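# Pull out the right-side yellow rod and turn it flat

## Task

Take the yellow rod closest to the right arm, draw it outward until it stops, then rotate it by 90 degrees so its players end up lying horizontal.

## Robot and tools

Robot: two arms, left_arm (on the +y side) and right_arm (on the -y side), each with six revolute joints and a two-finger gripper. Arm names are not image sides. Each arm carries one wrist camera: cam_left_wrist and cam_right_wrist, both fisheye, 672x504 pixels.

Frames: the scene frame has its origin at table-top height midway between the nominal arm bases, +x pointing out over the table, +z up. Measured bases: left_arm at (-0.028, +0.289, +0.027) m, right_arm at (-0.040, -0.349, +0.007) m, both nearly unrotated. Every hand position, orientation, target and wrist-camera pose in a result is given in that arm's own base frame, not the scene frame. end_effector_position (metres) is the point between the finger pads, roughly 1 cm short of the fingertips; the fingers point along the gripper's +z and open along its y. Reported positions may be a few centimetres off, more at long reach.

Joint order, used in every row and every per-joint list: wrist pitch, shoulder, wrist yaw, wrist roll, elbow, waist. Stated ranges in rad: waist -2.618 to 3.054, shoulder 0.000 to 3.142, elbow 0.000 to 3.142, wrist pitch -1.571 to 1.571, wrist yaw -1.571 to 1.571, wrist roll -2.094 to 2.094. True ends may differ by up to 0.059 rad.

A row: one flat list of 14 numbers covering both arms, each in [-1, 1]: the left arm's six joint numbers in the order above plus its opening, then the same seven for the right arm. Joint numbers are offsets, not poses: they are added to the "Joint targets" shown at the start of the action (or the move), not to the previous row. Scale: 1.0 equals 2.224 rad for waist, shoulder and elbow, and 8.485 rad for the three wrist joints, so a wrist turn of 0.1 rad is about 0.0118. Sending 0 for an arm's joints keeps its current targets. The opening is absolute, not an offset: +1 fully open, -1 closed; to leave a gripper alone, resend its present command (0 would be a half-open command).

execute_actions(actions, cameras): actions is a list of actions; each action is a list of up to 15 rows, one per 1/30 s step; a short action repeats its final row to fill 15 steps. An action that would push any joint more than 0.059 rad past its range end is rejected for both arms; a malformed action or a failing first action rejects the whole call. An empty actions list just reports state and images. cameras picks which images come back (omit or ["all"] for all, [] for none).

move(target, speed, blend, opening_speed, blocking, cameras): drives all joints together along a path. target is one 14-number row, or a list of up to 15 rows; every row counts its offsets from the same starting Joint targets. speed is the peak rad/s of the joint with the longest travel, 0.01 to 12.57, default 0.5, one value or one per target. blend (rad) rounds corners between listed targets. opening_speed sets how fast the opening command changes (0.2 or more per second on the -1..1 scale); use it to close gently. blocking=false returns after about 0.5 s while the motion continues. The path does not avoid obstacles or the other arm. Its result adds a "move:" line: done, off_target (resting more than 0.035 rad from target, e.g. blocked or held by friction), moving, held (a check withheld steps or the clearance check stopped it) or fault; limits=held flags withheld steps.

wait(seconds, 0 to 10): lets time run with the last commands held; a running move keeps going. stop(): brakes a running move. zoom_image(camera, region): closer look at the newest image of cam_left_wrist or cam_right_wrist; region is [x0, y0, x1, y1] in image pixels, origin top-left, at most 504 by 504. read_manual(section="licences") only returns licence texts. finished_scene(scene) ends the current scene irreversibly; the rod must stay pulled out and turned after the robot lets go.

Result lines: Joint positions and Joint velocities, one block per arm in the joint order above, then the finger-pad gap (0.094 m fully open). "within noise" means that arm is still. Joint targets are the base for the next offsets. Joint torques are total drive output including gravity, with offset and noise; positive means toward larger angle; numbers 2, 5 and 6 wrap at ±28 N m. grip_measured is the measured opening on the command scale; it can read a few mm off and keeps following the command even after contact, so it does not show when the fingers touch. "joint sent to its limit" means a joint was clipped at its end. "joint command not followed" means the clearance check altered targets. Tool commands shows current gripper commands. Calls that ran actions also list joint positions at some steps.

Motion limits: each joint's target may lead its measured angle by at most 0.339 rad (big joints) or 2.2 rad (wrist joints), and targets implying a hand jump over 200 mm are scaled back, so large moves need several actions. If an arm is stuck pushing or dragged along, command its targets back past its measured positions.

Avoid: contact between the two arms or one gripper closing on the other; fast impacts with the table or fixed parts; very hard pushes; dropping or releasing moving parts; strain on a wrist camera cable. Holding loads, staying stretched out or pushing at something unreachable heats motors: MOTOR HOT appears at 75 °C, an over-temperature fault folds and disables that arm at 90 °C, and at 100 °C it goes limp. Any arm stop costs time. Time keeps passing while replies are written, so keep moves planned and smooth.

Each tool is called after "Call:" as name([rows], argument=value, ...), one row to a line, values as JSON.

## Session

Call:
execute_actions(actions=[])

Scene clock: 0.00 s.
left_arm: end_effector_position=(+0.4028, +0.0079, +0.1249) grip_measured=+1.000 end_effector_quat_wxyz=(+0.625, -0.028, +0.778, +0.057) | right_arm: end_effector_position=(+0.4019, -0.0301, +0.1142) grip_measured=+1.000 end_effector_quat_wxyz=(+0.608, +0.063, +0.791, -0.024)
Joint names: [wrist pitch, shoulder, wrist yaw, wrist roll, elbow, waist]
Joint positions: left_arm=[0.966 1.539 -0.191 0.014 0.356 -0.068 0.094] | right_arm=[0.914 1.54 0.073 0.059 0.363 -0.045 0.094]
Joint velocities: within noise
Joint torques (N m): no reading
Heat: left arm: 47 °C; right arm: 43 °C.
Joint targets: left_arm=[0.959 1.536 -0.192 0.014 0.359 -0.068] | right_arm=[0.904 1.537 0.071 0.060 0.366 -0.045]
Tool commands: left_gripper/opening=+1.0 right_gripper/opening=+1.0

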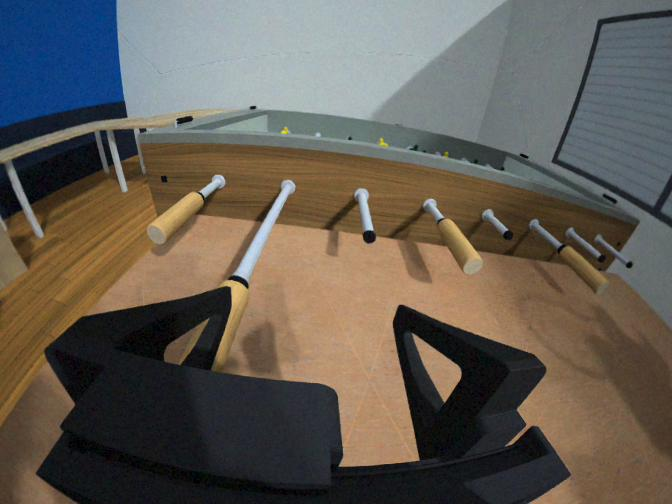

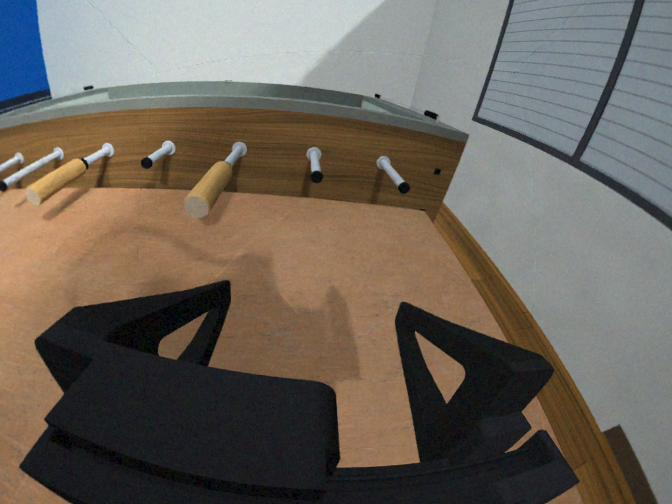

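Call:
zoom_image(camera="cam_left_wrist", region=[140, 90, 640, 290])

Call:
zoom_image(camera="cam_right_wrist", region=[0, 70, 480, 230])

Scaled by 1.008 from the camera's 672x504 image, which has a finer 960x720 frame.

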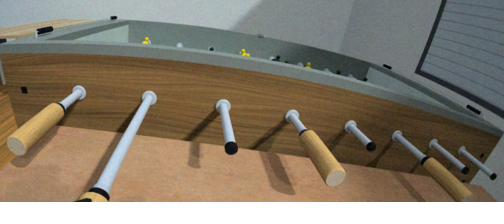

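Scaled by 1.050 from the camera's 672x504 image, which has a finer 960x720 frame.

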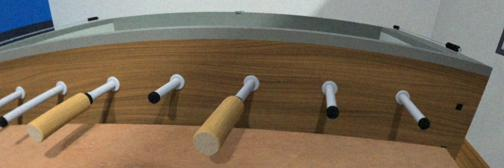

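Call:
move(target=[0,0,0,0,0,0,1,-0.0712,-0.017,0,0,0.375,0,1], speed=1.5)

Scene clock: 48.07 s.
left_arm: end_effector_position=(+0.4028, +0.0079, +0.1249) grip_measured=+1.000 end_effector_quat_wxyz=(+0.625, -0.028, +0.778, +0.057) | right_arm: end_effector_position=(+0.5029, -0.0346, +0.3598) grip_measured=+1.000 end_effector_quat_wxyz=(+0.704, +0.062, +0.708, -0.021)
Joint names: [wrist pitch, shoulder, wrist yaw, wrist roll, elbow, waist]
Joint positions: left_arm=[0.966 1.539 -0.191 0.014 0.356 -0.068 0.094] | right_arm=[0.31 1.503 0.073 0.059 1.184 -0.045 0.094]
Joint velocities: within noise
Joint torques (N m): left_arm=[1.84 -6.37 -0.03 0.01 5.35 -0.05] | right_arm=[1.64 -6.43 0.02 0.02 8.79 0.03]
Heat: left arm: 46 °C; right arm: 43 °C.
Joint targets: left_arm=[0.959 1.536 -0.192 0.014 0.359 -0.068] | right_arm=[0.300 1.499 0.071 0.060 1.200 -0.045]
move: done
camera_calibration:
cam_right_wrist: T_world_to_cam=[[-0.163983, -0.97907, 0.120547, -0.00417824], [-0.414849, -0.0424253, -0.908901, 0.565985], [0.894992, -0.199053, -0.399209, -0.193495], [0, 0, 0, 1]] pos_world=[0.407289, -0.0185943, 0.437683]

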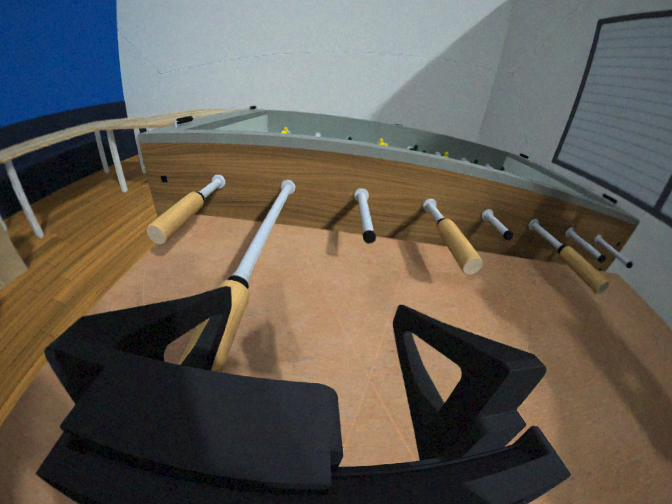

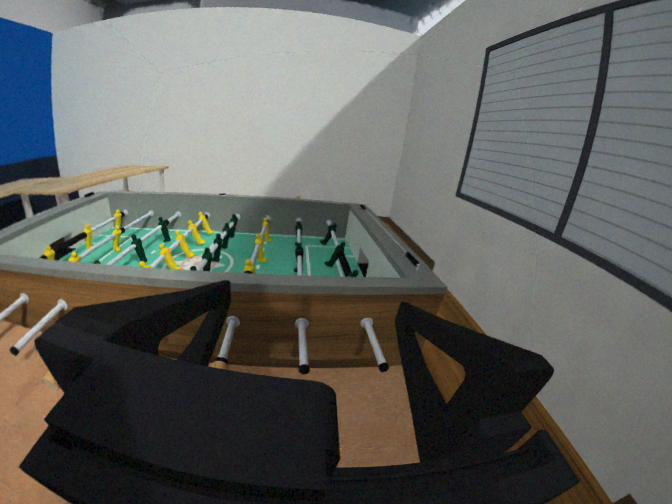

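Call:
zoom_image(camera="cam_right_wrist", region=[20, 190, 440, 300])

Call:
zoom_image(camera="cam_right_wrist", region=[200, 190, 400, 300])

Scaled by 1.200 from the camera's 672x504 image, which has a finer 960x720 frame.

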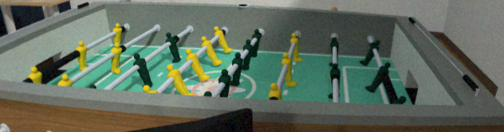

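Scaled by 2.520 from the camera's 672x504 image, which has a finer 960x720 frame.

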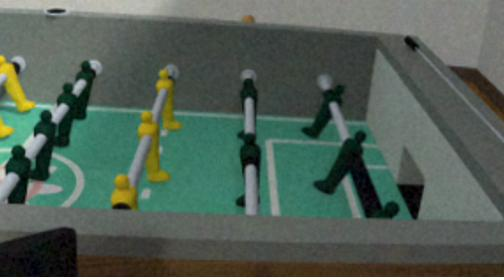

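Call:
move(target=[0,0,0,0,0,0,1,0.1372,0.3862,0.021,-0.0071,-0.1379,0.1411,1], speed=1.0, cameras=["cam_right_wrist"])

Scene clock: 147.97 s.
left_arm: end_effector_position=(+0.4028, +0.0079, +0.1249) grip_measured=+1.000 end_effector_quat_wxyz=(+0.625, -0.028, +0.778, +0.057) | right_arm: end_effector_position=(+0.5323, +0.1013, +0.0680) grip_measured=+1.000 end_effector_quat_wxyz=(+0.703, -0.007, +0.712, +0.007)
Joint names: [wrist pitch, shoulder, wrist yaw, wrist roll, elbow, waist]
Joint positions: left_arm=[0.966 1.539 -0.191 0.014 0.356 -0.068 0.094] | right_arm=[1.434 2.347 0.248 0.004 0.901 0.268 0.094]
Joint velocities: within noise
Joint torques (N m): left_arm=[1.85 -6.39 -0.04 0.01 5.37 -0.09] | right_arm=[2 -8.57 0.07 -0.03 3.34 0.12]
Heat: left arm: 45 °C; right arm: 44 °C.
Joint targets: left_arm=[0.959 1.536 -0.192 0.014 0.359 -0.068] | right_arm=[1.464 2.359 0.249 0.000 0.893 0.269]
move: done
camera_calibration:
cam_right_wrist: T_world_to_cam=[[-0.0273218, -0.983665, 0.177923, 0.09274], [-0.407431, -0.151576, -0.900569, 0.325273], [0.912827, -0.0970964, -0.396634, -0.329287], [0, 0, 0, 1]] pos_world=[0.435642, 0.108556, 0.145824]
Images, in order (width x height): cam_right_wrist 672x504.

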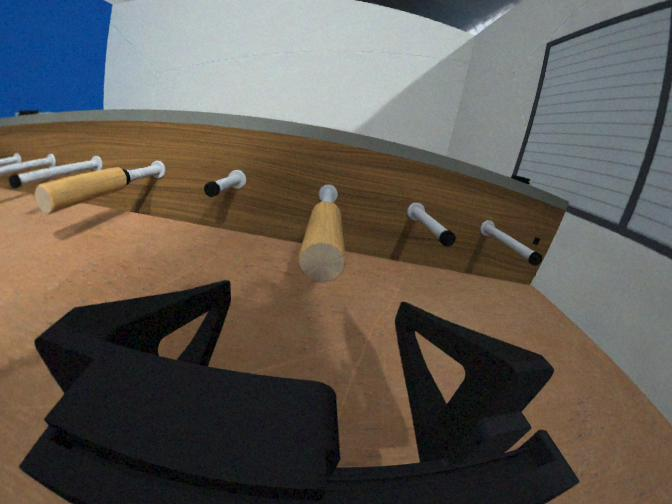

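Call:
move([
  [0,0,0,0,0,0,1,0,0,0.0039,0.1851,0,0.0059,0.277],
  [0,0,0,0,0,0,1,-0.0280,0.0559,-0.0018,0.1851,0.1638,-0.0160,0.277],
], speed=[1.5,0.3], cameras=["cam_right_wrist","cam_left_wrist"])

Scene clock: 195.77 s.
left_arm: end_effector_position=(+0.4028, +0.0079, +0.1249) grip_measured=+1.000 end_effector_quat_wxyz=(+0.625, -0.028, +0.778, +0.057) | right_arm: end_effector_position=(+0.6030, +0.1048, +0.0811) grip_measured=+0.279 end_effector_quat_wxyz=(+0.504, +0.496, +0.495, +0.505)
Joint names: [wrist pitch, shoulder, wrist yaw, wrist roll, elbow, waist]
Joint positions: left_arm=[0.966 1.539 -0.191 0.014 0.356 -0.068 0.094] | right_arm=[1.237 2.455 0.24 1.569 1.237 0.241 0.06]
Joint velocities: within noise
Joint torques (N m): left_arm=[1.85 -6.39 -0.06 -0.01 5.34 -0.02] | right_arm=[1.62 -9.05 -0.02 0.02 6.67 -0.64]
Heat: left arm: 44 °C; right arm: 47 °C.
Joint targets: left_arm=[0.959 1.536 -0.192 0.014 0.359 -0.068] | right_arm=[1.226 2.483 0.234 1.570 1.258 0.233]
move: done
camera_calibration:
cam_right_wrist: T_world_to_cam=[[-0.0314556, -0.175682, -0.983944, 0.107787], [-0.396573, 0.905822, -0.149056, 0.188066], [0.917464, 0.385517, -0.098164, -0.465895], [0, 0, 0, 1]] pos_world=[0.505415, 0.0281919, 0.0883545]

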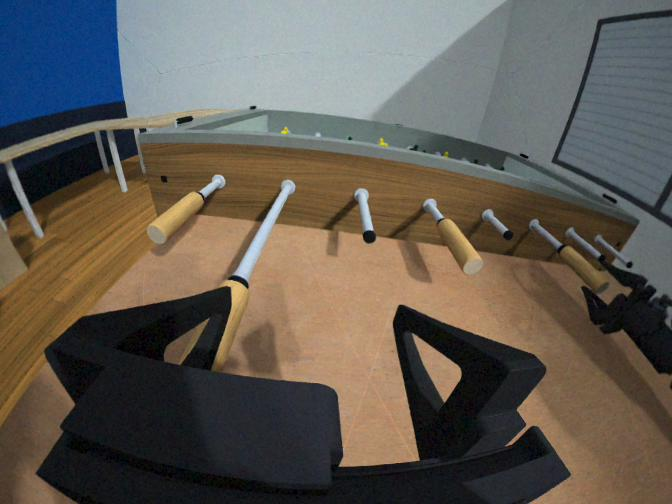

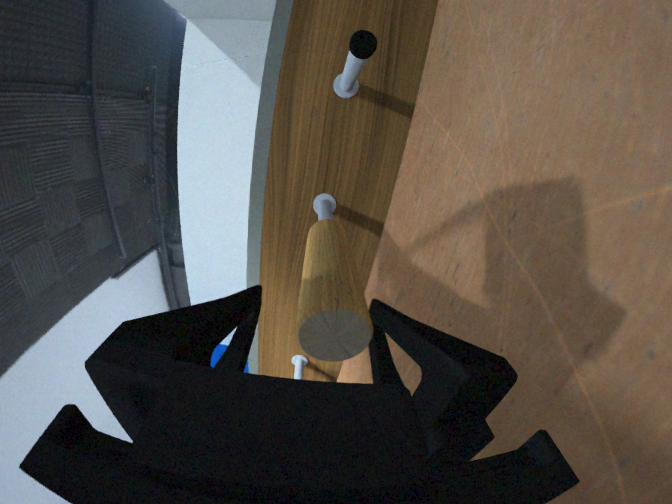

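Call:
move(target=[0,0,0,0,0,0,1,0,0.0067,0.0005,0,0,-0.002,0.277], speed=0.3, cameras=["cam_right_wrist"])

Scene clock: 207.07 s.
left_arm: end_effector_position=(+0.4028, +0.0079, +0.1249) grip_measured=+1.000 end_effector_quat_wxyz=(+0.625, -0.028, +0.778, +0.057) | right_arm: end_effector_position=(+0.6027, +0.1024, +0.0703) grip_measured=+0.279 end_effector_quat_wxyz=(+0.501, +0.501, +0.500, +0.498)
Joint names: [wrist pitch, shoulder, wrist yaw, wrist roll, elbow, waist]
Joint positions: left_arm=[0.966 1.539 -0.191 0.014 0.356 -0.068 0.094] | right_arm=[1.234 2.473 0.24 1.569 1.237 0.237 0.06]
Joint velocities: within noise
Joint torques (N m): left_arm=[1.84 -6.39 -0.05 0 5.37 -0.05] | right_arm=[1.66 -9.32 0.02 0.02 6.58 -0.69]
Heat: left arm: 44 °C; right arm: 47 °C.
Joint targets: left_arm=[0.959 1.536 -0.192 0.014 0.359 -0.068] | right_arm=[1.226 2.498 0.238 1.570 1.258 0.229]
move: done
camera_calibration:
cam_right_wrist: T_world_to_cam=[[-0.0510343, -0.179831, -0.982373, 0.108855], [-0.396266, 0.906555, -0.145366, 0.188062], [0.916716, 0.381863, -0.117526, -0.463558], [0, 0, 0, 1]] pos_world=[0.505029, 0.0261022, 0.0797935]
Images, in order (width x height): cam_right_wrist 672x504.

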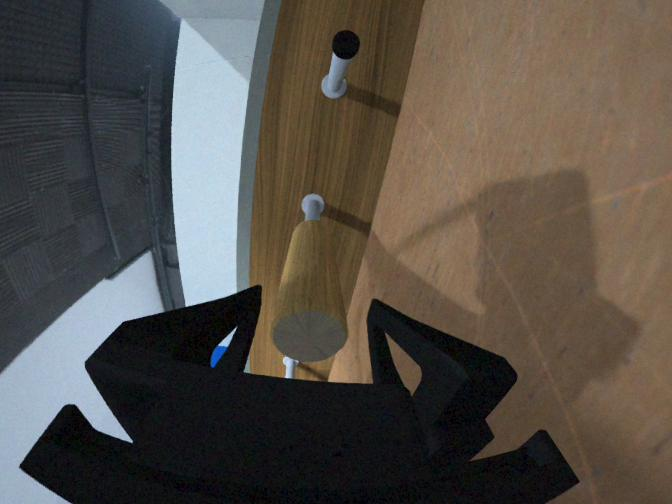

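Call:
move(target=[0,0,0,0,0,0,1,0,0,0,0,0,0,-0.6], opening_speed=0.6, cameras=["cam_right_wrist"])

Scene clock: 217.23 s.
left_arm: end_effector_position=(+0.4028, +0.0079, +0.1249) grip_measured=+1.000 end_effector_quat_wxyz=(+0.625, -0.028, +0.778, +0.057) | right_arm: end_effector_position=(+0.6032, +0.1025, +0.0731) grip_measured=-0.305 end_effector_quat_wxyz=(+0.503, +0.499, +0.497, +0.502)
Joint names: [wrist pitch, shoulder, wrist yaw, wrist roll, elbow, waist]
Joint positions: left_arm=[0.966 1.539 -0.191 0.014 0.356 -0.068 0.094] | right_arm=[1.242 2.473 0.24 1.57 1.239 0.237 0.033]
Joint velocities: within noise
Joint torques (N m): left_arm=[1.85 -6.37 -0.05 0.01 5.31 -0.03] | right_arm=[1.59 -9.25 0.02 0.02 6.38 -0.68]
Heat: left arm: 44 °C; right arm: 47 °C.
Joint targets: left_arm=[0.959 1.536 -0.192 0.014 0.359 -0.068] | right_arm=[1.226 2.498 0.238 1.570 1.258 0.229]
move: done
camera_calibration:
cam_right_wrist: T_world_to_cam=[[-0.0415375, -0.177146, -0.983308, 0.105752], [-0.3949, 0.906935, -0.146706, 0.187821], [0.917784, 0.382215, -0.107627, -0.465201], [0, 0, 0, 1]] pos_world=[0.505518, 0.0261988, 0.0814726]
Images, in order (width x height): cam_right_wrist 672x504.

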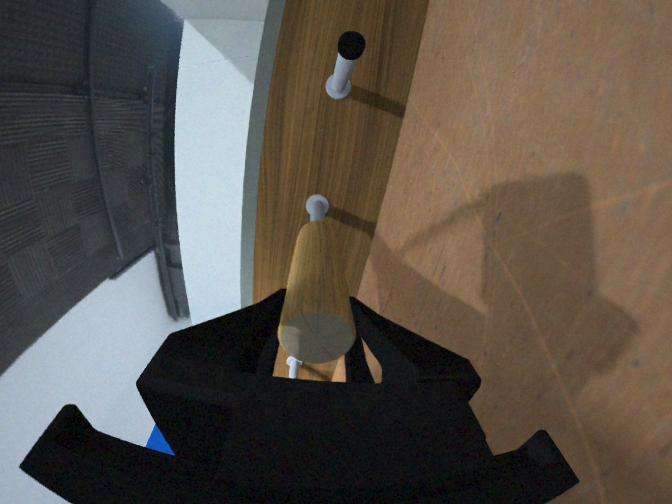

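Call:
move(target=[0,0,0,0,0,0,1,0,0,0,-0.1851,0,0,-0.6], speed=1.0, cameras=["cam_right_wrist"])

Scene clock: 232.20 s.
left_arm: end_effector_position=(+0.4028, +0.0079, +0.1249) grip_measured=+1.000 end_effector_quat_wxyz=(+0.625, -0.028, +0.778, +0.057) | right_arm: end_effector_position=(+0.6032, +0.0988, +0.0703) grip_measured=-0.305 end_effector_quat_wxyz=(+0.706, +0.015, +0.708, -0.002)
Joint names: [wrist pitch, shoulder, wrist yaw, wrist roll, elbow, waist]
Joint positions: left_arm=[0.966 1.539 -0.191 0.014 0.356 -0.068 0.094] | right_arm=[1.23 2.473 0.261 0.019 1.239 0.237 0.033]
Joint velocities: within noise
Joint torques (N m): left_arm=[1.84 -6.34 -0.05 0.01 5.3 -0.13] | right_arm=[1.69 -9.26 -0.21 -0.15 6.37 -0.68]
Heat: left arm: 44 °C; right arm: 47 °C.
Joint targets: left_arm=[0.959 1.536 -0.192 0.014 0.359 -0.068] | right_arm=[1.226 2.498 0.238 0.000 1.258 0.229]
move: done
camera_calibration:
cam_right_wrist: T_world_to_cam=[[-0.07235, -0.984466, 0.159973, 0.120238], [-0.404311, -0.117675, -0.90702, 0.351093], [0.911756, -0.130302, -0.389517, -0.389928], [0, 0, 0, 1]] pos_world=[0.506169, 0.108877, 0.14733]
Images, in order (width x height): cam_right_wrist 672x504.

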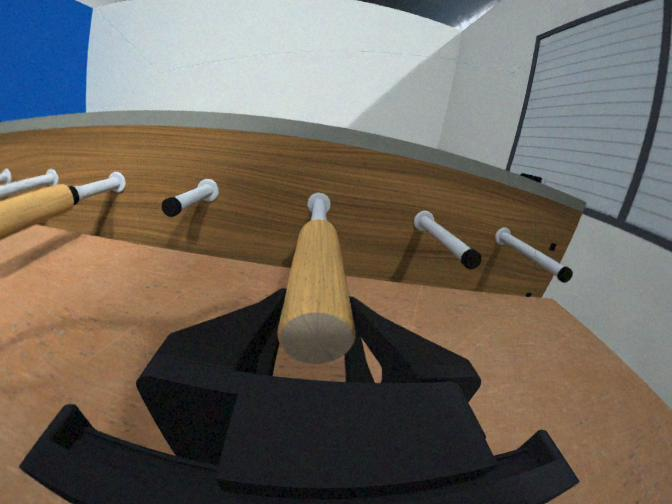

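Call:
move([
  [0,0,0,0,0,0,1,0.01757,-0.0405,0.0035,0,-0.1075,0.0134,-0.6],
  [0,0,0,0,0,0,1,0.03326,-0.0689,0.0075,0,-0.1958,0.0287,-0.6],
  [0,0,0,0,0,0,1,0.01133,-0.1633,0.0114,0.0057,-0.2739,0.0451,-0.6],
], speed=0.3, blend=0.03)

Scene clock: 275.47 s.
left_arm: end_effector_position=(+0.4028, +0.0079, +0.1249) grip_measured=+1.000 end_effector_quat_wxyz=(+0.625, -0.028, +0.778, +0.057) | right_arm: end_effector_position=(+0.4767, +0.0997, +0.0653) grip_measured=-0.306 end_effector_quat_wxyz=(+0.659, +0.004, +0.753, -0.005)
Joint names: [wrist pitch, shoulder, wrist yaw, wrist roll, elbow, waist]
Joint positions: left_arm=[0.966 1.539 -0.191 0.014 0.356 -0.068 0.094] | right_arm=[1.35 2.157 0.337 0.045 0.665 0.327 0.033]
Joint velocities: within noise
Joint torques (N m): left_arm=[1.85 -6.35 -0.04 0.01 5.37 -0.06] | right_arm=[1.46 -9.77 0.05 0.04 2.41 0.24]
Heat: left arm: 43 °C; right arm: 45 °C.
Joint targets: left_arm=[0.959 1.536 -0.192 0.014 0.359 -0.068] | right_arm=[1.322 2.135 0.335 0.048 0.648 0.329]
move: done
camera_calibration:
cam_right_wrist: T_world_to_cam=[[-0.0376868, -0.982087, 0.184621, 0.0943997], [-0.517271, -0.138902, -0.844474, 0.34734], [0.854991, -0.127325, -0.50277, -0.242289], [0, 0, 0, 1]] pos_world=[0.390382, 0.110105, 0.154076]

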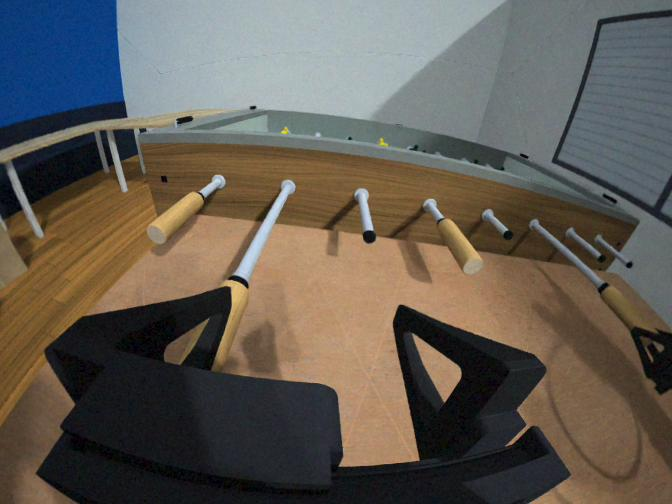

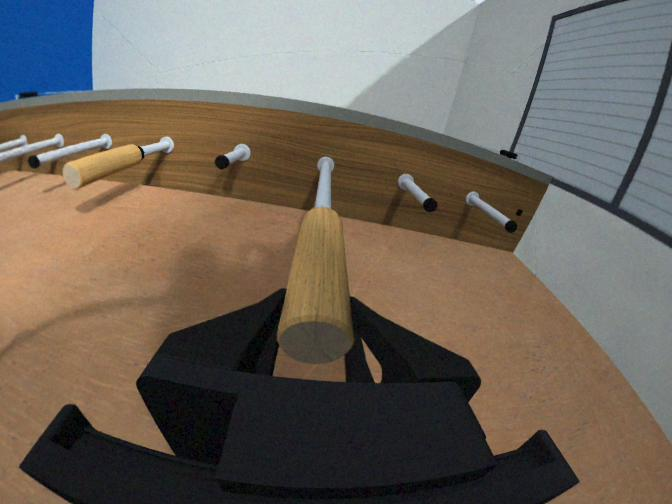

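Call:
move(target=[0,0,0,0,0,0,1,-0.0290,-0.1076,0.0043,0.0067,-0.0644,0.0217,-0.6], speed=0.3)

Scene clock: 282.93 s.
left_arm: end_effector_position=(+0.4028, +0.0079, +0.1249) grip_measured=+1.000 end_effector_quat_wxyz=(+0.625, -0.028, +0.778, +0.057) | right_arm: end_effector_position=(+0.4663, +0.1015, +0.0710) grip_measured=-0.308 end_effector_quat_wxyz=(+0.612, +0.001, +0.791, +0.000)
Joint names: [wrist pitch, shoulder, wrist yaw, wrist roll, elbow, waist]
Joint positions: left_arm=[0.966 1.539 -0.191 0.014 0.356 -0.068 0.094] | right_arm=[1.072 1.988 0.322 0.089 0.647 0.332 0.033]
Joint velocities: within noise
Joint torques (N m): left_arm=[1.84 -6.38 -0.04 0.02 5.35 -0.08] | right_arm=[1.76 -15.16 0.64 0.18 -6.19 4.08]
Heat: left arm: 43 °C; right arm: 46 °C.
Joint targets: left_arm=[0.959 1.536 -0.192 0.014 0.359 -0.068] | right_arm=[1.076 1.895 0.371 0.105 0.505 0.377]
move: off_target (right_arm); right_arm: the elbow is farthest, 0.142 rad from its target
camera_calibration:
cam_right_wrist: T_world_to_cam=[[-0.00434698, -0.983146, 0.182768, 0.0794229], [-0.614373, -0.141582, -0.776209, 0.387698], [0.789004, -0.115662, -0.603403, -0.193603], [0, 0, 0, 1]] pos_world=[0.39129, 0.110583, 0.169599]

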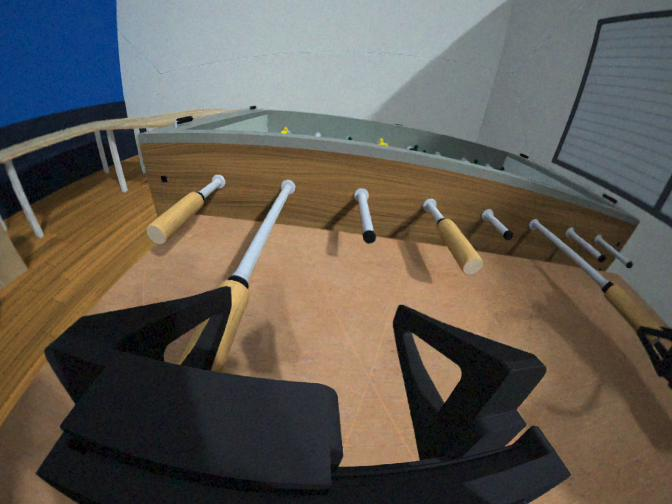

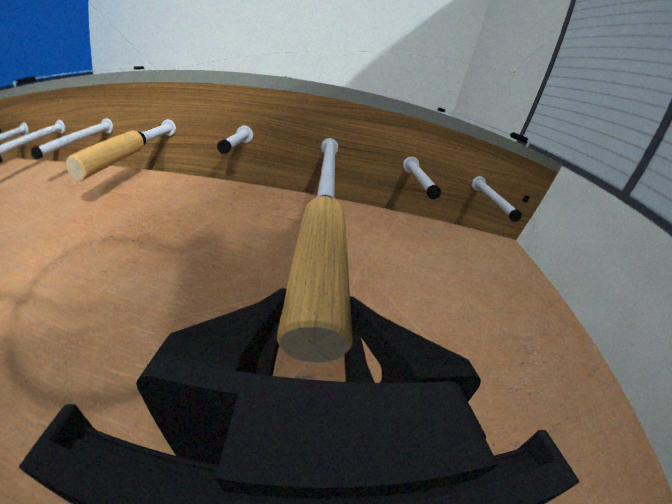

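Call:
move([
  [0,0,0,0,0,0,1,-0.0005,0.0418,-0.0058,-0.0019,0.0638,-0.0202,-0.6],
  [0,0,0,0,0,0,1,-0.0005,0.0418,-0.0058,-0.0019,0.0638,-0.0202,0.2],
], opening_speed=0.8, cameras=["cam_right_wrist"])

Call:
move(target=[0,0,0,0,0,0,1,0,-0.2,0,0,0,0,0.2], speed=0.8, cameras=["cam_right_wrist"])

Scene clock: 298.33 s.
left_arm: end_effector_position=(+0.4028, +0.0079, +0.1249) grip_measured=+1.000 end_effector_quat_wxyz=(+0.625, -0.028, +0.778, +0.057) | right_arm: end_effector_position=(+0.4701, +0.1022, +0.0730) grip_measured=+0.198 end_effector_quat_wxyz=(+0.614, +0.003, +0.790, +0.001)
Joint names: [wrist pitch, shoulder, wrist yaw, wrist roll, elbow, waist]
Joint positions: left_arm=[0.966 1.539 -0.191 0.014 0.356 -0.068 0.094] | right_arm=[1.067 1.992 0.321 0.091 0.662 0.331 0.056]
Joint velocities: within noise
Joint torques (N m): left_arm=[1.85 -6.34 -0.04 0 5.34 -0.05] | right_arm=[1.75 -7.82 0.11 -0.02 3.4 0.2]
Heat: left arm: 43 °C; right arm: 47 °C.
Joint targets: left_arm=[0.959 1.536 -0.192 0.014 0.359 -0.068] | right_arm=[1.072 1.988 0.322 0.089 0.647 0.332]
move: done
camera_calibration:
cam_right_wrist: T_world_to_cam=[[-0.00655004, -0.983828, 0.178993, 0.0811028], [-0.610625, -0.137815, -0.779836, 0.389879], [0.791893, -0.114406, -0.599847, -0.197093], [0, 0, 0, 1]] pos_world=[0.394678, 0.110974, 0.171299]
Images, in order (width x height): cam_right_wrist 672x504.

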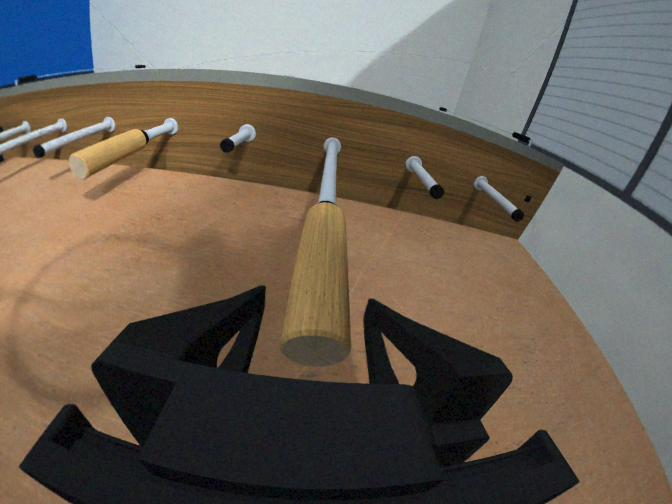

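Scene clock: 299.43 s.
left_arm: end_effector_position=(+0.4028, +0.0079, +0.1249) grip_measured=+1.000 end_effector_quat_wxyz=(+0.625, -0.028, +0.778, +0.057) | right_arm: end_effector_position=(+0.4455, +0.0935, +0.2757) grip_measured=+0.198 end_effector_quat_wxyz=(+0.766, +0.048, +0.638, +0.060)
Joint names: [wrist pitch, shoulder, wrist yaw, wrist roll, elbow, waist]
Joint positions: left_arm=[0.966 1.539 -0.191 0.014 0.356 -0.068 0.094] | right_arm=[1.085 1.549 0.323 0.091 0.657 0.331 0.056]
Joint velocities: within noise
Joint torques (N m): left_arm=[1.83 -6.39 -0.04 0.01 5.33 -0.03] | right_arm=[1.53 -5.83 -0.01 -0.02 5.64 0.17]
Heat: left arm: 43 °C; right arm: 47 °C.
Joint targets: left_arm=[0.959 1.536 -0.192 0.014 0.359 -0.068] | right_arm=[1.072 1.543 0.322 0.089 0.647 0.332]
move: done
camera_calibration:
cam_right_wrist: T_world_to_cam=[[-0.0507293, -0.998567, 0.0170657, 0.101906], [-0.225572, -0.00518992, -0.974213, 0.401336], [0.972905, -0.0532706, -0.224985, -0.246676], [0, 0, 0, 1]] pos_world=[0.335692, 0.0907024, 0.333748]
Images, in order (width x height): cam_right_wrist 672x504.

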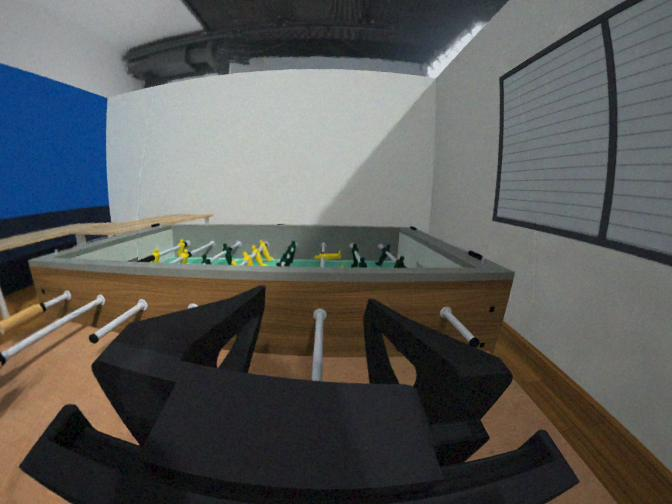

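Go to view pose.

Call:
move(target=[0,0,0,0,0,0,1,-0.085,-0.03,-0.01,-0.0105,0.27,0,0.2], speed=1.0, cameras=["cam_right_wrist"])

Call:
zoom_image(camera="cam_right_wrist", region=[200, 180, 400, 300])

Scene clock: 305.57 s.
left_arm: end_effector_position=(+0.4028, +0.0079, +0.1249) grip_measured=+1.000 end_effector_quat_wxyz=(+0.625, -0.028, +0.778, +0.057) | right_arm: end_effector_position=(+0.4810, +0.1187, +0.4022) grip_measured=+0.198 end_effector_quat_wxyz=(+0.740, -0.016, +0.671, +0.040)
Joint names: [wrist pitch, shoulder, wrist yaw, wrist roll, elbow, waist]
Joint positions: left_arm=[0.966 1.539 -0.191 0.014 0.356 -0.068 0.094] | right_arm=[0.362 1.485 0.251 0.003 1.227 0.331 0.056]
Joint velocities: within noise
Joint torques (N m): left_arm=[1.86 -6.35 -0.05 0.01 5.37 -0.06] | right_arm=[1.64 -6.64 -0.11 -0.03 9.17 0.2]
Heat: left arm: 43 °C; right arm: 46 °C.
Joint targets: left_arm=[0.959 1.536 -0.192 0.014 0.359 -0.068] | right_arm=[0.351 1.477 0.237 0.000 1.248 0.332]
move: done
camera_calibration:
cam_right_wrist: T_world_to_cam=[[0.0134234, -0.989502, 0.143892, 0.0437305], [-0.295965, -0.141388, -0.944677, 0.570867], [0.955104, -0.0299063, -0.294756, -0.217512], [0, 0, 0, 1]] pos_world=[0.376117, 0.117481, 0.46888]
Images, in order (width x height): cam_right_wrist 672x504.

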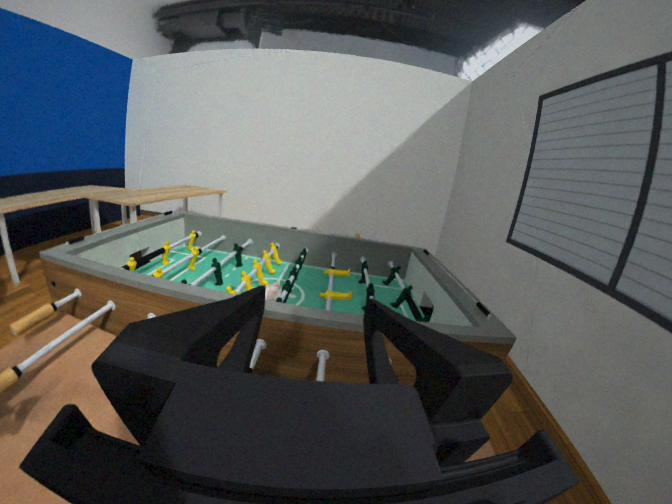

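Scaled by 2.520 from the camera's 672x504 image, which has a finer 960x720 frame.

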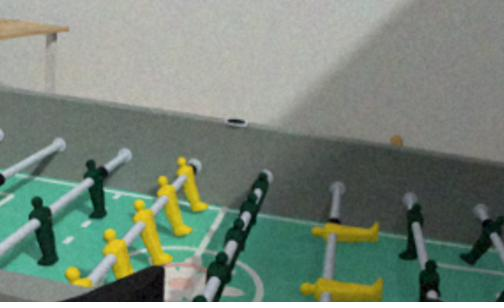

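Call:
finished_scene(scene=1)

The scene is finished: the task was done.


## Next scene

The same job, from a new start.

Call:
execute_actions(actions=[])

Scene clock: 0.00 s.
left_arm: end_effector_position=(+0.4067, +0.0376, +0.1163) grip_measured=+1.000 end_effector_quat_wxyz=(+0.597, -0.093, +0.793, +0.071) | right_arm: end_effector_position=(+0.3928, -0.0048, +0.1143) grip_measured=+1.000 end_effector_quat_wxyz=(+0.608, +0.033, +0.793, -0.013)
Joint names: [wrist pitch, shoulder, wrist yaw, wrist roll, elbow, waist]
Joint positions: left_arm=[0.845 1.542 -0.242 -0.068 0.409 -0.016 0.094] | right_arm=[0.909 1.498 0.082 0.042 0.325 0.023 0.094]
Joint velocities: within noise
Joint torques (N m): no reading
Heat: left arm: 42 °C; right arm: 39 °C.
Joint targets: left_arm=[0.833 1.540 -0.243 -0.068 0.411 -0.016] | right_arm=[0.899 1.495 0.080 0.043 0.328 0.023]
Tool commands: left_gripper/opening=+1.0 right_gripper/opening=+1.0
camera_calibration:
cam_left_wrist: T_world_to_cam=[[0.207287, -0.962694, 0.173931, -0.0790407], [-0.569143, -0.263281, -0.778948, 0.366677], [0.795681, 0.062474, -0.602485, -0.132805], [0, 0, 0, 1]] pos_world=[0.330746, 0.0287439, 0.219357]
cam_right_wrist: T_world_to_cam=[[-0.0674914, -0.98389, 0.165543, -0.00657283], [-0.627243, -0.0871895, -0.773928, 0.366259], [0.775894, -0.156069, -0.611254, -0.115862], [0, 0, 0, 1]] pos_world=[0.319186, 0.0073845, 0.213725]

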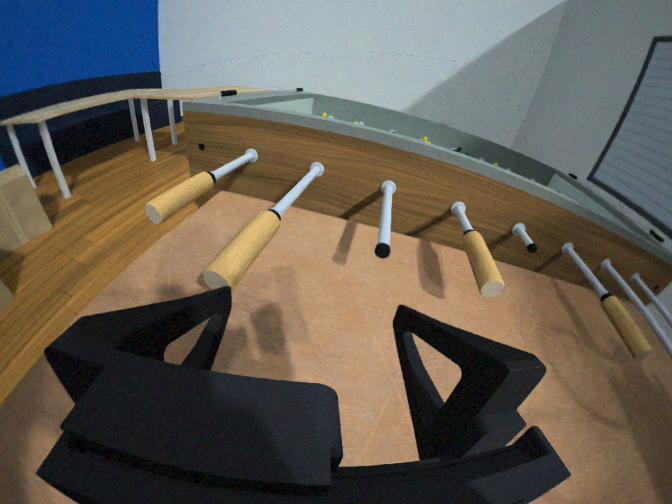

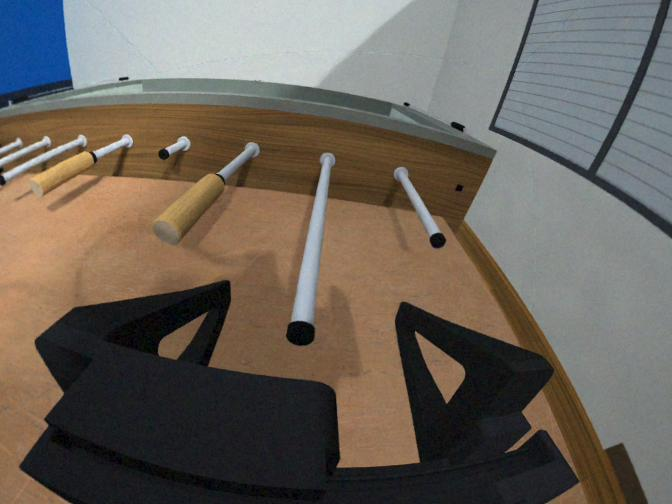

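Call:
move(target=[0,0,0,0,0,0,1,-0.0647,-0.0067,0.02,-0.0051,0.4146,0.138,0.277], speed=1.5, cameras=["cam_right_wrist"])

Call:
zoom_image(camera="cam_right_wrist", region=[200, 180, 440, 340])

Scene clock: 39.80 s.
left_arm: end_effector_position=(+0.4067, +0.0376, +0.1163) grip_measured=+1.000 end_effector_quat_wxyz=(+0.597, -0.093, +0.793, +0.071) | right_arm: end_effector_position=(+0.4814, +0.1168, +0.4047) grip_measured=+0.279 end_effector_quat_wxyz=(+0.742, -0.015, +0.669, +0.040)
Joint names: [wrist pitch, shoulder, wrist yaw, wrist roll, elbow, waist]
Joint positions: left_arm=[0.845 1.542 -0.242 -0.068 0.409 -0.016 0.094] | right_arm=[0.362 1.485 0.247 0.004 1.232 0.325 0.06]
Joint velocities: within noise
Joint torques (N m): left_arm=[1.87 -6.53 -0.07 0.01 5.52 -0.05] | right_arm=[1.61 -6.39 0.04 -0.05 8.81 0.4]
Heat: left arm: 42 °C; right arm: 42 °C.
Joint targets: left_arm=[0.833 1.540 -0.243 -0.068 0.411 -0.016] | right_arm=[0.350 1.480 0.250 0.000 1.251 0.329]
move: done
camera_calibration:
cam_right_wrist: T_world_to_cam=[[0.0113713, -0.989851, 0.141654, 0.0434102], [-0.291762, -0.138783, -0.946369, 0.571547], [0.956423, -0.0305679, -0.290379, -0.219615], [0, 0, 0, 1]] pos_world=[0.376308, 0.115578, 0.470974]
Images, in order (width x height): cam_right_wrist 672x504.

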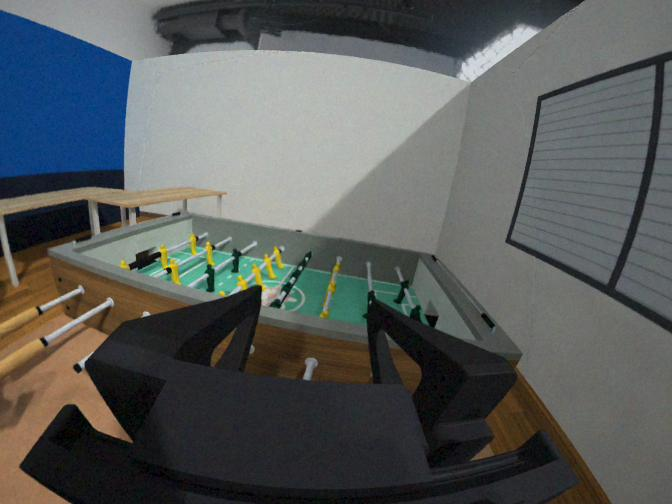

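Scaled by 2.100 from the camera's 672x504 image, which has a finer 960x720 frame.

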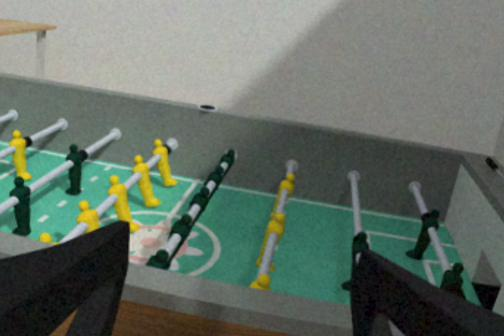

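Call:
move(target=[0,0,0,0,0,0,1,0.1270,0.3002,0.0470,-0.1685,-0.2926,0.1115,0.277], speed=1.2, cameras=["cam_right_wrist","cam_left_wrist"])

Scene clock: 61.90 s.
left_arm: end_effector_position=(+0.4067, +0.0376, +0.1163) grip_measured=+1.000 end_effector_quat_wxyz=(+0.597, -0.093, +0.793, +0.071) | right_arm: end_effector_position=(+0.4320, +0.1502, +0.0700) grip_measured=+0.279 end_effector_quat_wxyz=(+0.466, -0.491, +0.561, -0.477)
Joint names: [wrist pitch, shoulder, wrist yaw, wrist roll, elbow, waist]
Joint positions: left_arm=[0.845 1.542 -0.242 -0.068 0.409 -0.016 0.094] | right_arm=[1.387 2.135 0.645 -1.431 0.609 0.572 0.06]
Joint velocities: within noise
Joint torques (N m): left_arm=[1.86 -6.49 -0.06 0.02 5.52 -0.03] | right_arm=[2.02 -6.64 0.13 0.06 2.58 0.57]
Heat: left arm: 42 °C; right arm: 43 °C.
Joint targets: left_arm=[0.833 1.540 -0.243 -0.068 0.411 -0.016] | right_arm=[1.427 2.148 0.649 -1.430 0.600 0.578]
move: off_target (right_arm); right_arm: the wrist pitch is farthest, 0.041 rad from its target
camera_calibration:
cam_left_wrist: T_world_to_cam=[[0.207287, -0.962694, 0.173931, -0.0790407], [-0.569143, -0.263281, -0.778948, 0.366677], [0.795681, 0.062474, -0.602485, -0.132805], [0, 0, 0, 1]] pos_world=[0.330746, 0.0287439, 0.219357]
cam_right_wrist: T_world_to_cam=[[0.0700589, 0.118146, 0.990522, -0.126698], [-0.455781, -0.879464, 0.137137, 0.351295], [0.887331, -0.461068, -0.00776549, -0.193765], [0, 0, 0, 1]] pos_world=[0.340924, 0.234582, 0.0758169]

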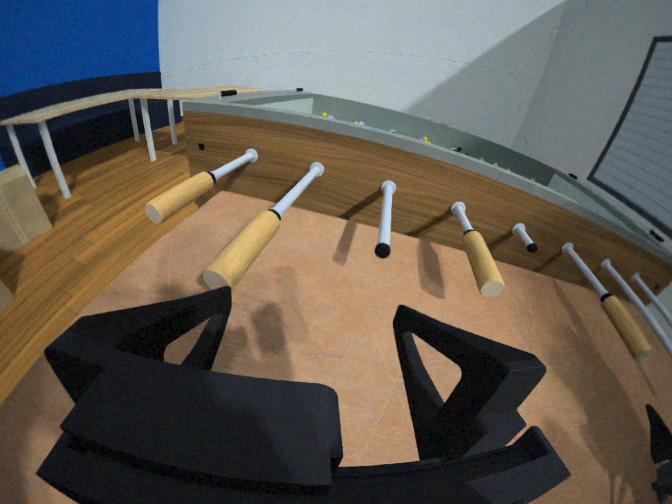

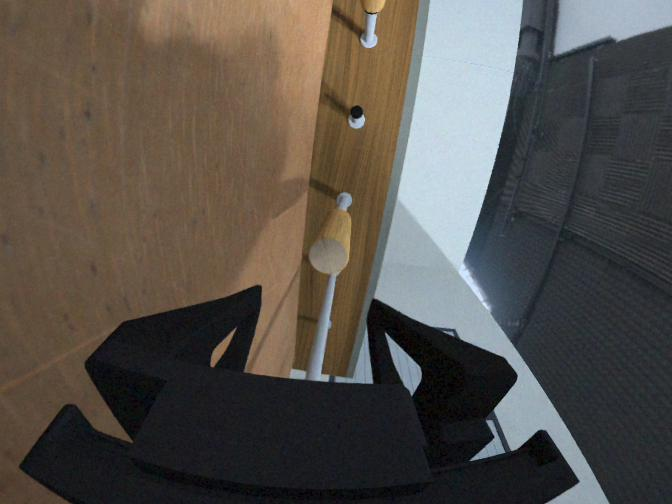

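Call:
move(target=[0,0,0,0,0,0,1,-0.0027,0.1079,-0.0133,-0.0024,0.1662,-0.0639,0.277], speed=0.4, cameras=["cam_right_wrist"])

Scene clock: 78.60 s.
left_arm: end_effector_position=(+0.4067, +0.0376, +0.1163) grip_measured=+1.000 end_effector_quat_wxyz=(+0.597, -0.093, +0.793, +0.071) | right_arm: end_effector_position=(+0.5189, +0.1415, +0.0646) grip_measured=+0.279 end_effector_quat_wxyz=(+0.493, -0.449, +0.557, -0.495)
Joint names: [wrist pitch, shoulder, wrist yaw, wrist roll, elbow, waist]
Joint positions: left_arm=[0.845 1.542 -0.242 -0.068 0.409 -0.016 0.094] | right_arm=[1.387 2.365 0.549 -1.452 0.95 0.44 0.06]
Joint velocities: within noise
Joint torques (N m): left_arm=[1.87 -6.48 -0.07 0.02 5.49 -0.08] | right_arm=[1.84 -8.01 -0.1 0.04 5.38 -0.39]
Heat: left arm: 42 °C; right arm: 44 °C.
Joint targets: left_arm=[0.833 1.540 -0.243 -0.068 0.411 -0.016] | right_arm=[1.404 2.388 0.536 -1.450 0.969 0.435]
move: done
camera_calibration:
cam_right_wrist: T_world_to_cam=[[-0.0168911, 0.0776848, 0.996835, -0.0759957], [-0.494626, -0.867088, 0.0591921, 0.407401], [0.868942, -0.49206, 0.0530709, -0.264997], [0, 0, 0, 1]] pos_world=[0.430495, 0.228761, 0.0657039]
Images, in order (width x height): cam_right_wrist 672x504.

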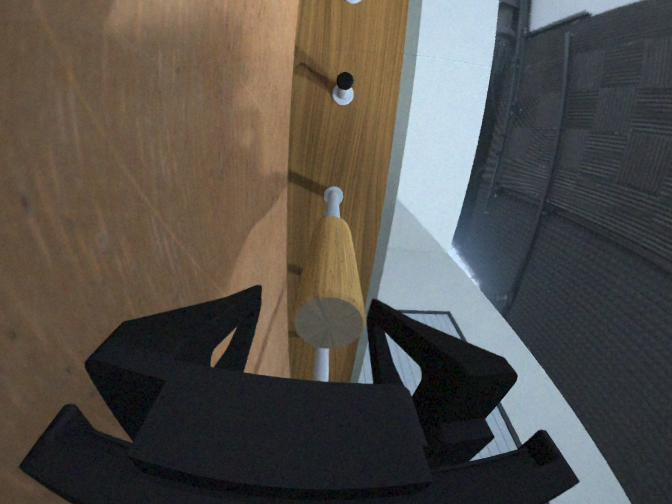

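Call:
move(target=[0,0,0,0,0,0,1,0,0,0,0,0.0099,0,0.277], speed=0.3, cameras=["cam_right_wrist"])

Scene clock: 87.40 s.
left_arm: end_effector_position=(+0.4067, +0.0376, +0.1163) grip_measured=+1.000 end_effector_quat_wxyz=(+0.597, -0.093, +0.793, +0.071) | right_arm: end_effector_position=(+0.5235, +0.1438, +0.0715) grip_measured=+0.279 end_effector_quat_wxyz=(+0.500, -0.443, +0.554, -0.497)
Joint names: [wrist pitch, shoulder, wrist yaw, wrist roll, elbow, waist]
Joint positions: left_arm=[0.845 1.542 -0.242 -0.068 0.409 -0.016 0.094] | right_arm=[1.387 2.365 0.548 -1.453 0.971 0.44 0.06]
Joint velocities: within noise
Joint torques (N m): left_arm=[1.87 -6.52 -0.06 0.02 5.48 -0.08] | right_arm=[1.84 -8.1 -0.09 0.03 5.56 -0.4]
Heat: left arm: 42 °C; right arm: 43 °C.
Joint targets: left_arm=[0.833 1.540 -0.243 -0.068 0.411 -0.016] | right_arm=[1.404 2.388 0.536 -1.450 0.991 0.435]
move: done
camera_calibration:
cam_right_wrist: T_world_to_cam=[[-0.0361565, 0.0689852, 0.996962, -0.0716948], [-0.49495, -0.867901, 0.0421045, 0.412697], [0.868169, -0.491924, 0.0655245, -0.268655], [0, 0, 0, 1]] pos_world=[0.43491, 0.230968, 0.071704]
Images, in order (width x height): cam_right_wrist 672x504.

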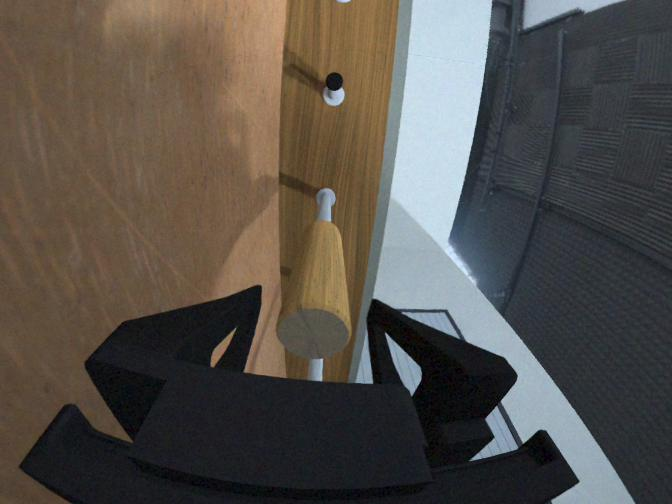

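Call:
move([
  [0,0,0,0,0,0,1,0,0,0,0,0,0,-0.6],
  [0,0,0,0,0,0,1,0,0,0,0.1709,0,0,-0.6],
  [0,0,0,0,0,0,1,-0.0001,-0.0563,0.0068,0.1749,-0.0823,0.0269,-0.6],
  [0,0,0,0,0,0,1,-0.0102,-0.1112,0.0133,0.1815,-0.1394,0.0539,-0.6],
  [0,0,0,0,0,0,1,-0.0189,-0.1554,0.0196,0.1875,-0.1819,0.0805,-0.6],
], speed=[0.3,1.2,0.3,0.3,0.2], blend=[0,0.02,0.02,0.02,0], opening_speed=1.0, cameras=["cam_right_wrist"])

Scene clock: 114.20 s.
left_arm: end_effector_position=(+0.4067, +0.0376, +0.1163) grip_measured=+1.000 end_effector_quat_wxyz=(+0.597, -0.093, +0.793, +0.071) | right_arm: end_effector_position=(+0.4406, +0.1520, +0.0676) grip_measured=-0.308 end_effector_quat_wxyz=(+0.643, +0.024, +0.764, -0.036)
Joint names: [wrist pitch, shoulder, wrist yaw, wrist roll, elbow, waist]
Joint positions: left_arm=[0.845 1.542 -0.242 -0.068 0.409 -0.016 0.094] | right_arm=[1.224 2.091 0.638 0.103 0.654 0.563 0.033]
Joint velocities: within noise
Joint torques (N m): left_arm=[1.86 -6.49 -0.07 0.01 5.5 -0.02] | right_arm=[1.85 -11.79 0.82 0.38 -1.14 4.67]
Heat: left arm: 42 °C; right arm: 44 °C.
Joint targets: left_arm=[0.833 1.540 -0.243 -0.068 0.411 -0.016] | right_arm=[1.244 2.043 0.702 0.141 0.587 0.614]
move: off_target (right_arm); right_arm: the elbow is farthest, 0.068 rad from its target
camera_calibration:
cam_right_wrist: T_world_to_cam=[[-0.0985971, -0.97324, 0.207562, 0.167987], [-0.558044, -0.118621, -0.821289, 0.351224], [0.823933, -0.196805, -0.531415, -0.177451], [0, 0, 0, 1]] pos_world=[0.358769, 0.170231, 0.159289]
Images, in order (width x height): cam_right_wrist 672x504.

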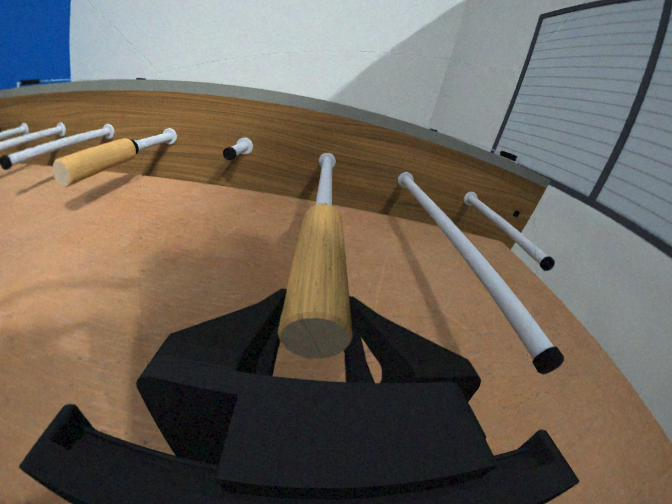

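Call:
move([
  [0,0,0,0,0,0,1,-0.0024,0.0216,-0.0075,-0.0045,0.0301,-0.0229,-0.6],
  [0,0,0,0,0,0,1,-0.0024,0.0216,-0.0075,-0.0045,0.0301,-0.0229,0.3],
  [0,0,0,0,0,0,1,-0.0024,-0.136,-0.0075,-0.0045,0.0301,-0.0229,0.3],
  [0,0,0,0,0,0,1,-0.1054,-0.2531,-0.0533,-0.0166,0.2981,-0.1277,0.3],
], speed=[0.5,0.5,0.8,1.2], blend=[0,0,0.05,0], opening_speed=1.0, cameras=["cam_right_wrist"])

Call:
zoom_image(camera="cam_right_wrist", region=[200, 180, 440, 340])

Scene clock: 140.43 s.
left_arm: end_effector_position=(+0.4067, +0.0376, +0.1163) grip_measured=+1.000 end_effector_quat_wxyz=(+0.597, -0.093, +0.793, +0.071) | right_arm: end_effector_position=(+0.4800, +0.1183, +0.4052) grip_measured=+0.298 end_effector_quat_wxyz=(+0.742, -0.012, +0.669, +0.038)
Joint names: [wrist pitch, shoulder, wrist yaw, wrist roll, elbow, waist]
Joint positions: left_arm=[0.845 1.542 -0.242 -0.068 0.409 -0.016 0.094] | right_arm=[0.362 1.483 0.264 0.004 1.231 0.335 0.061]
Joint velocities: within noise
Joint torques (N m): left_arm=[1.86 -6.46 -0.06 0.01 5.49 -0.06] | right_arm=[1.63 -6.27 -0.11 -0.04 8.85 -0.36]
Heat: left arm: 42 °C; right arm: 45 °C.
Joint targets: left_arm=[0.833 1.540 -0.243 -0.068 0.411 -0.016] | right_arm=[0.350 1.479 0.250 0.000 1.250 0.330]
move: done
camera_calibration:
cam_right_wrist: T_world_to_cam=[[0.00461322, -0.990205, 0.139543, 0.0489271], [-0.292209, -0.134789, -0.946808, 0.571674], [0.956343, -0.0364078, -0.289968, -0.217485], [0, 0, 0, 1]] pos_world=[0.374813, 0.117585, 0.471375]
Images, in order (width x height): cam_right_wrist 672x504.

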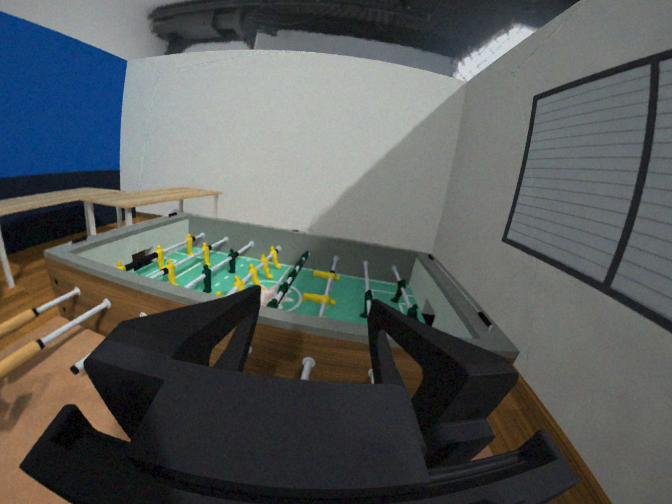

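Scaled by 2.100 from the camera's 672x504 image, which has a finer 960x720 frame.

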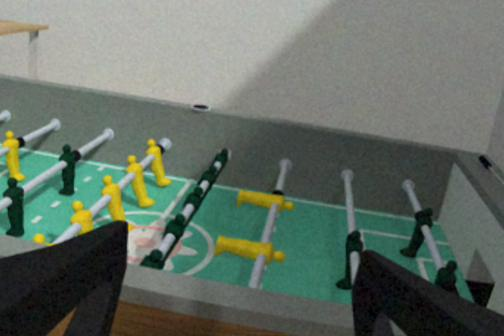

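Call:
finished_scene(scene=2)

The scene is finished: the task was done.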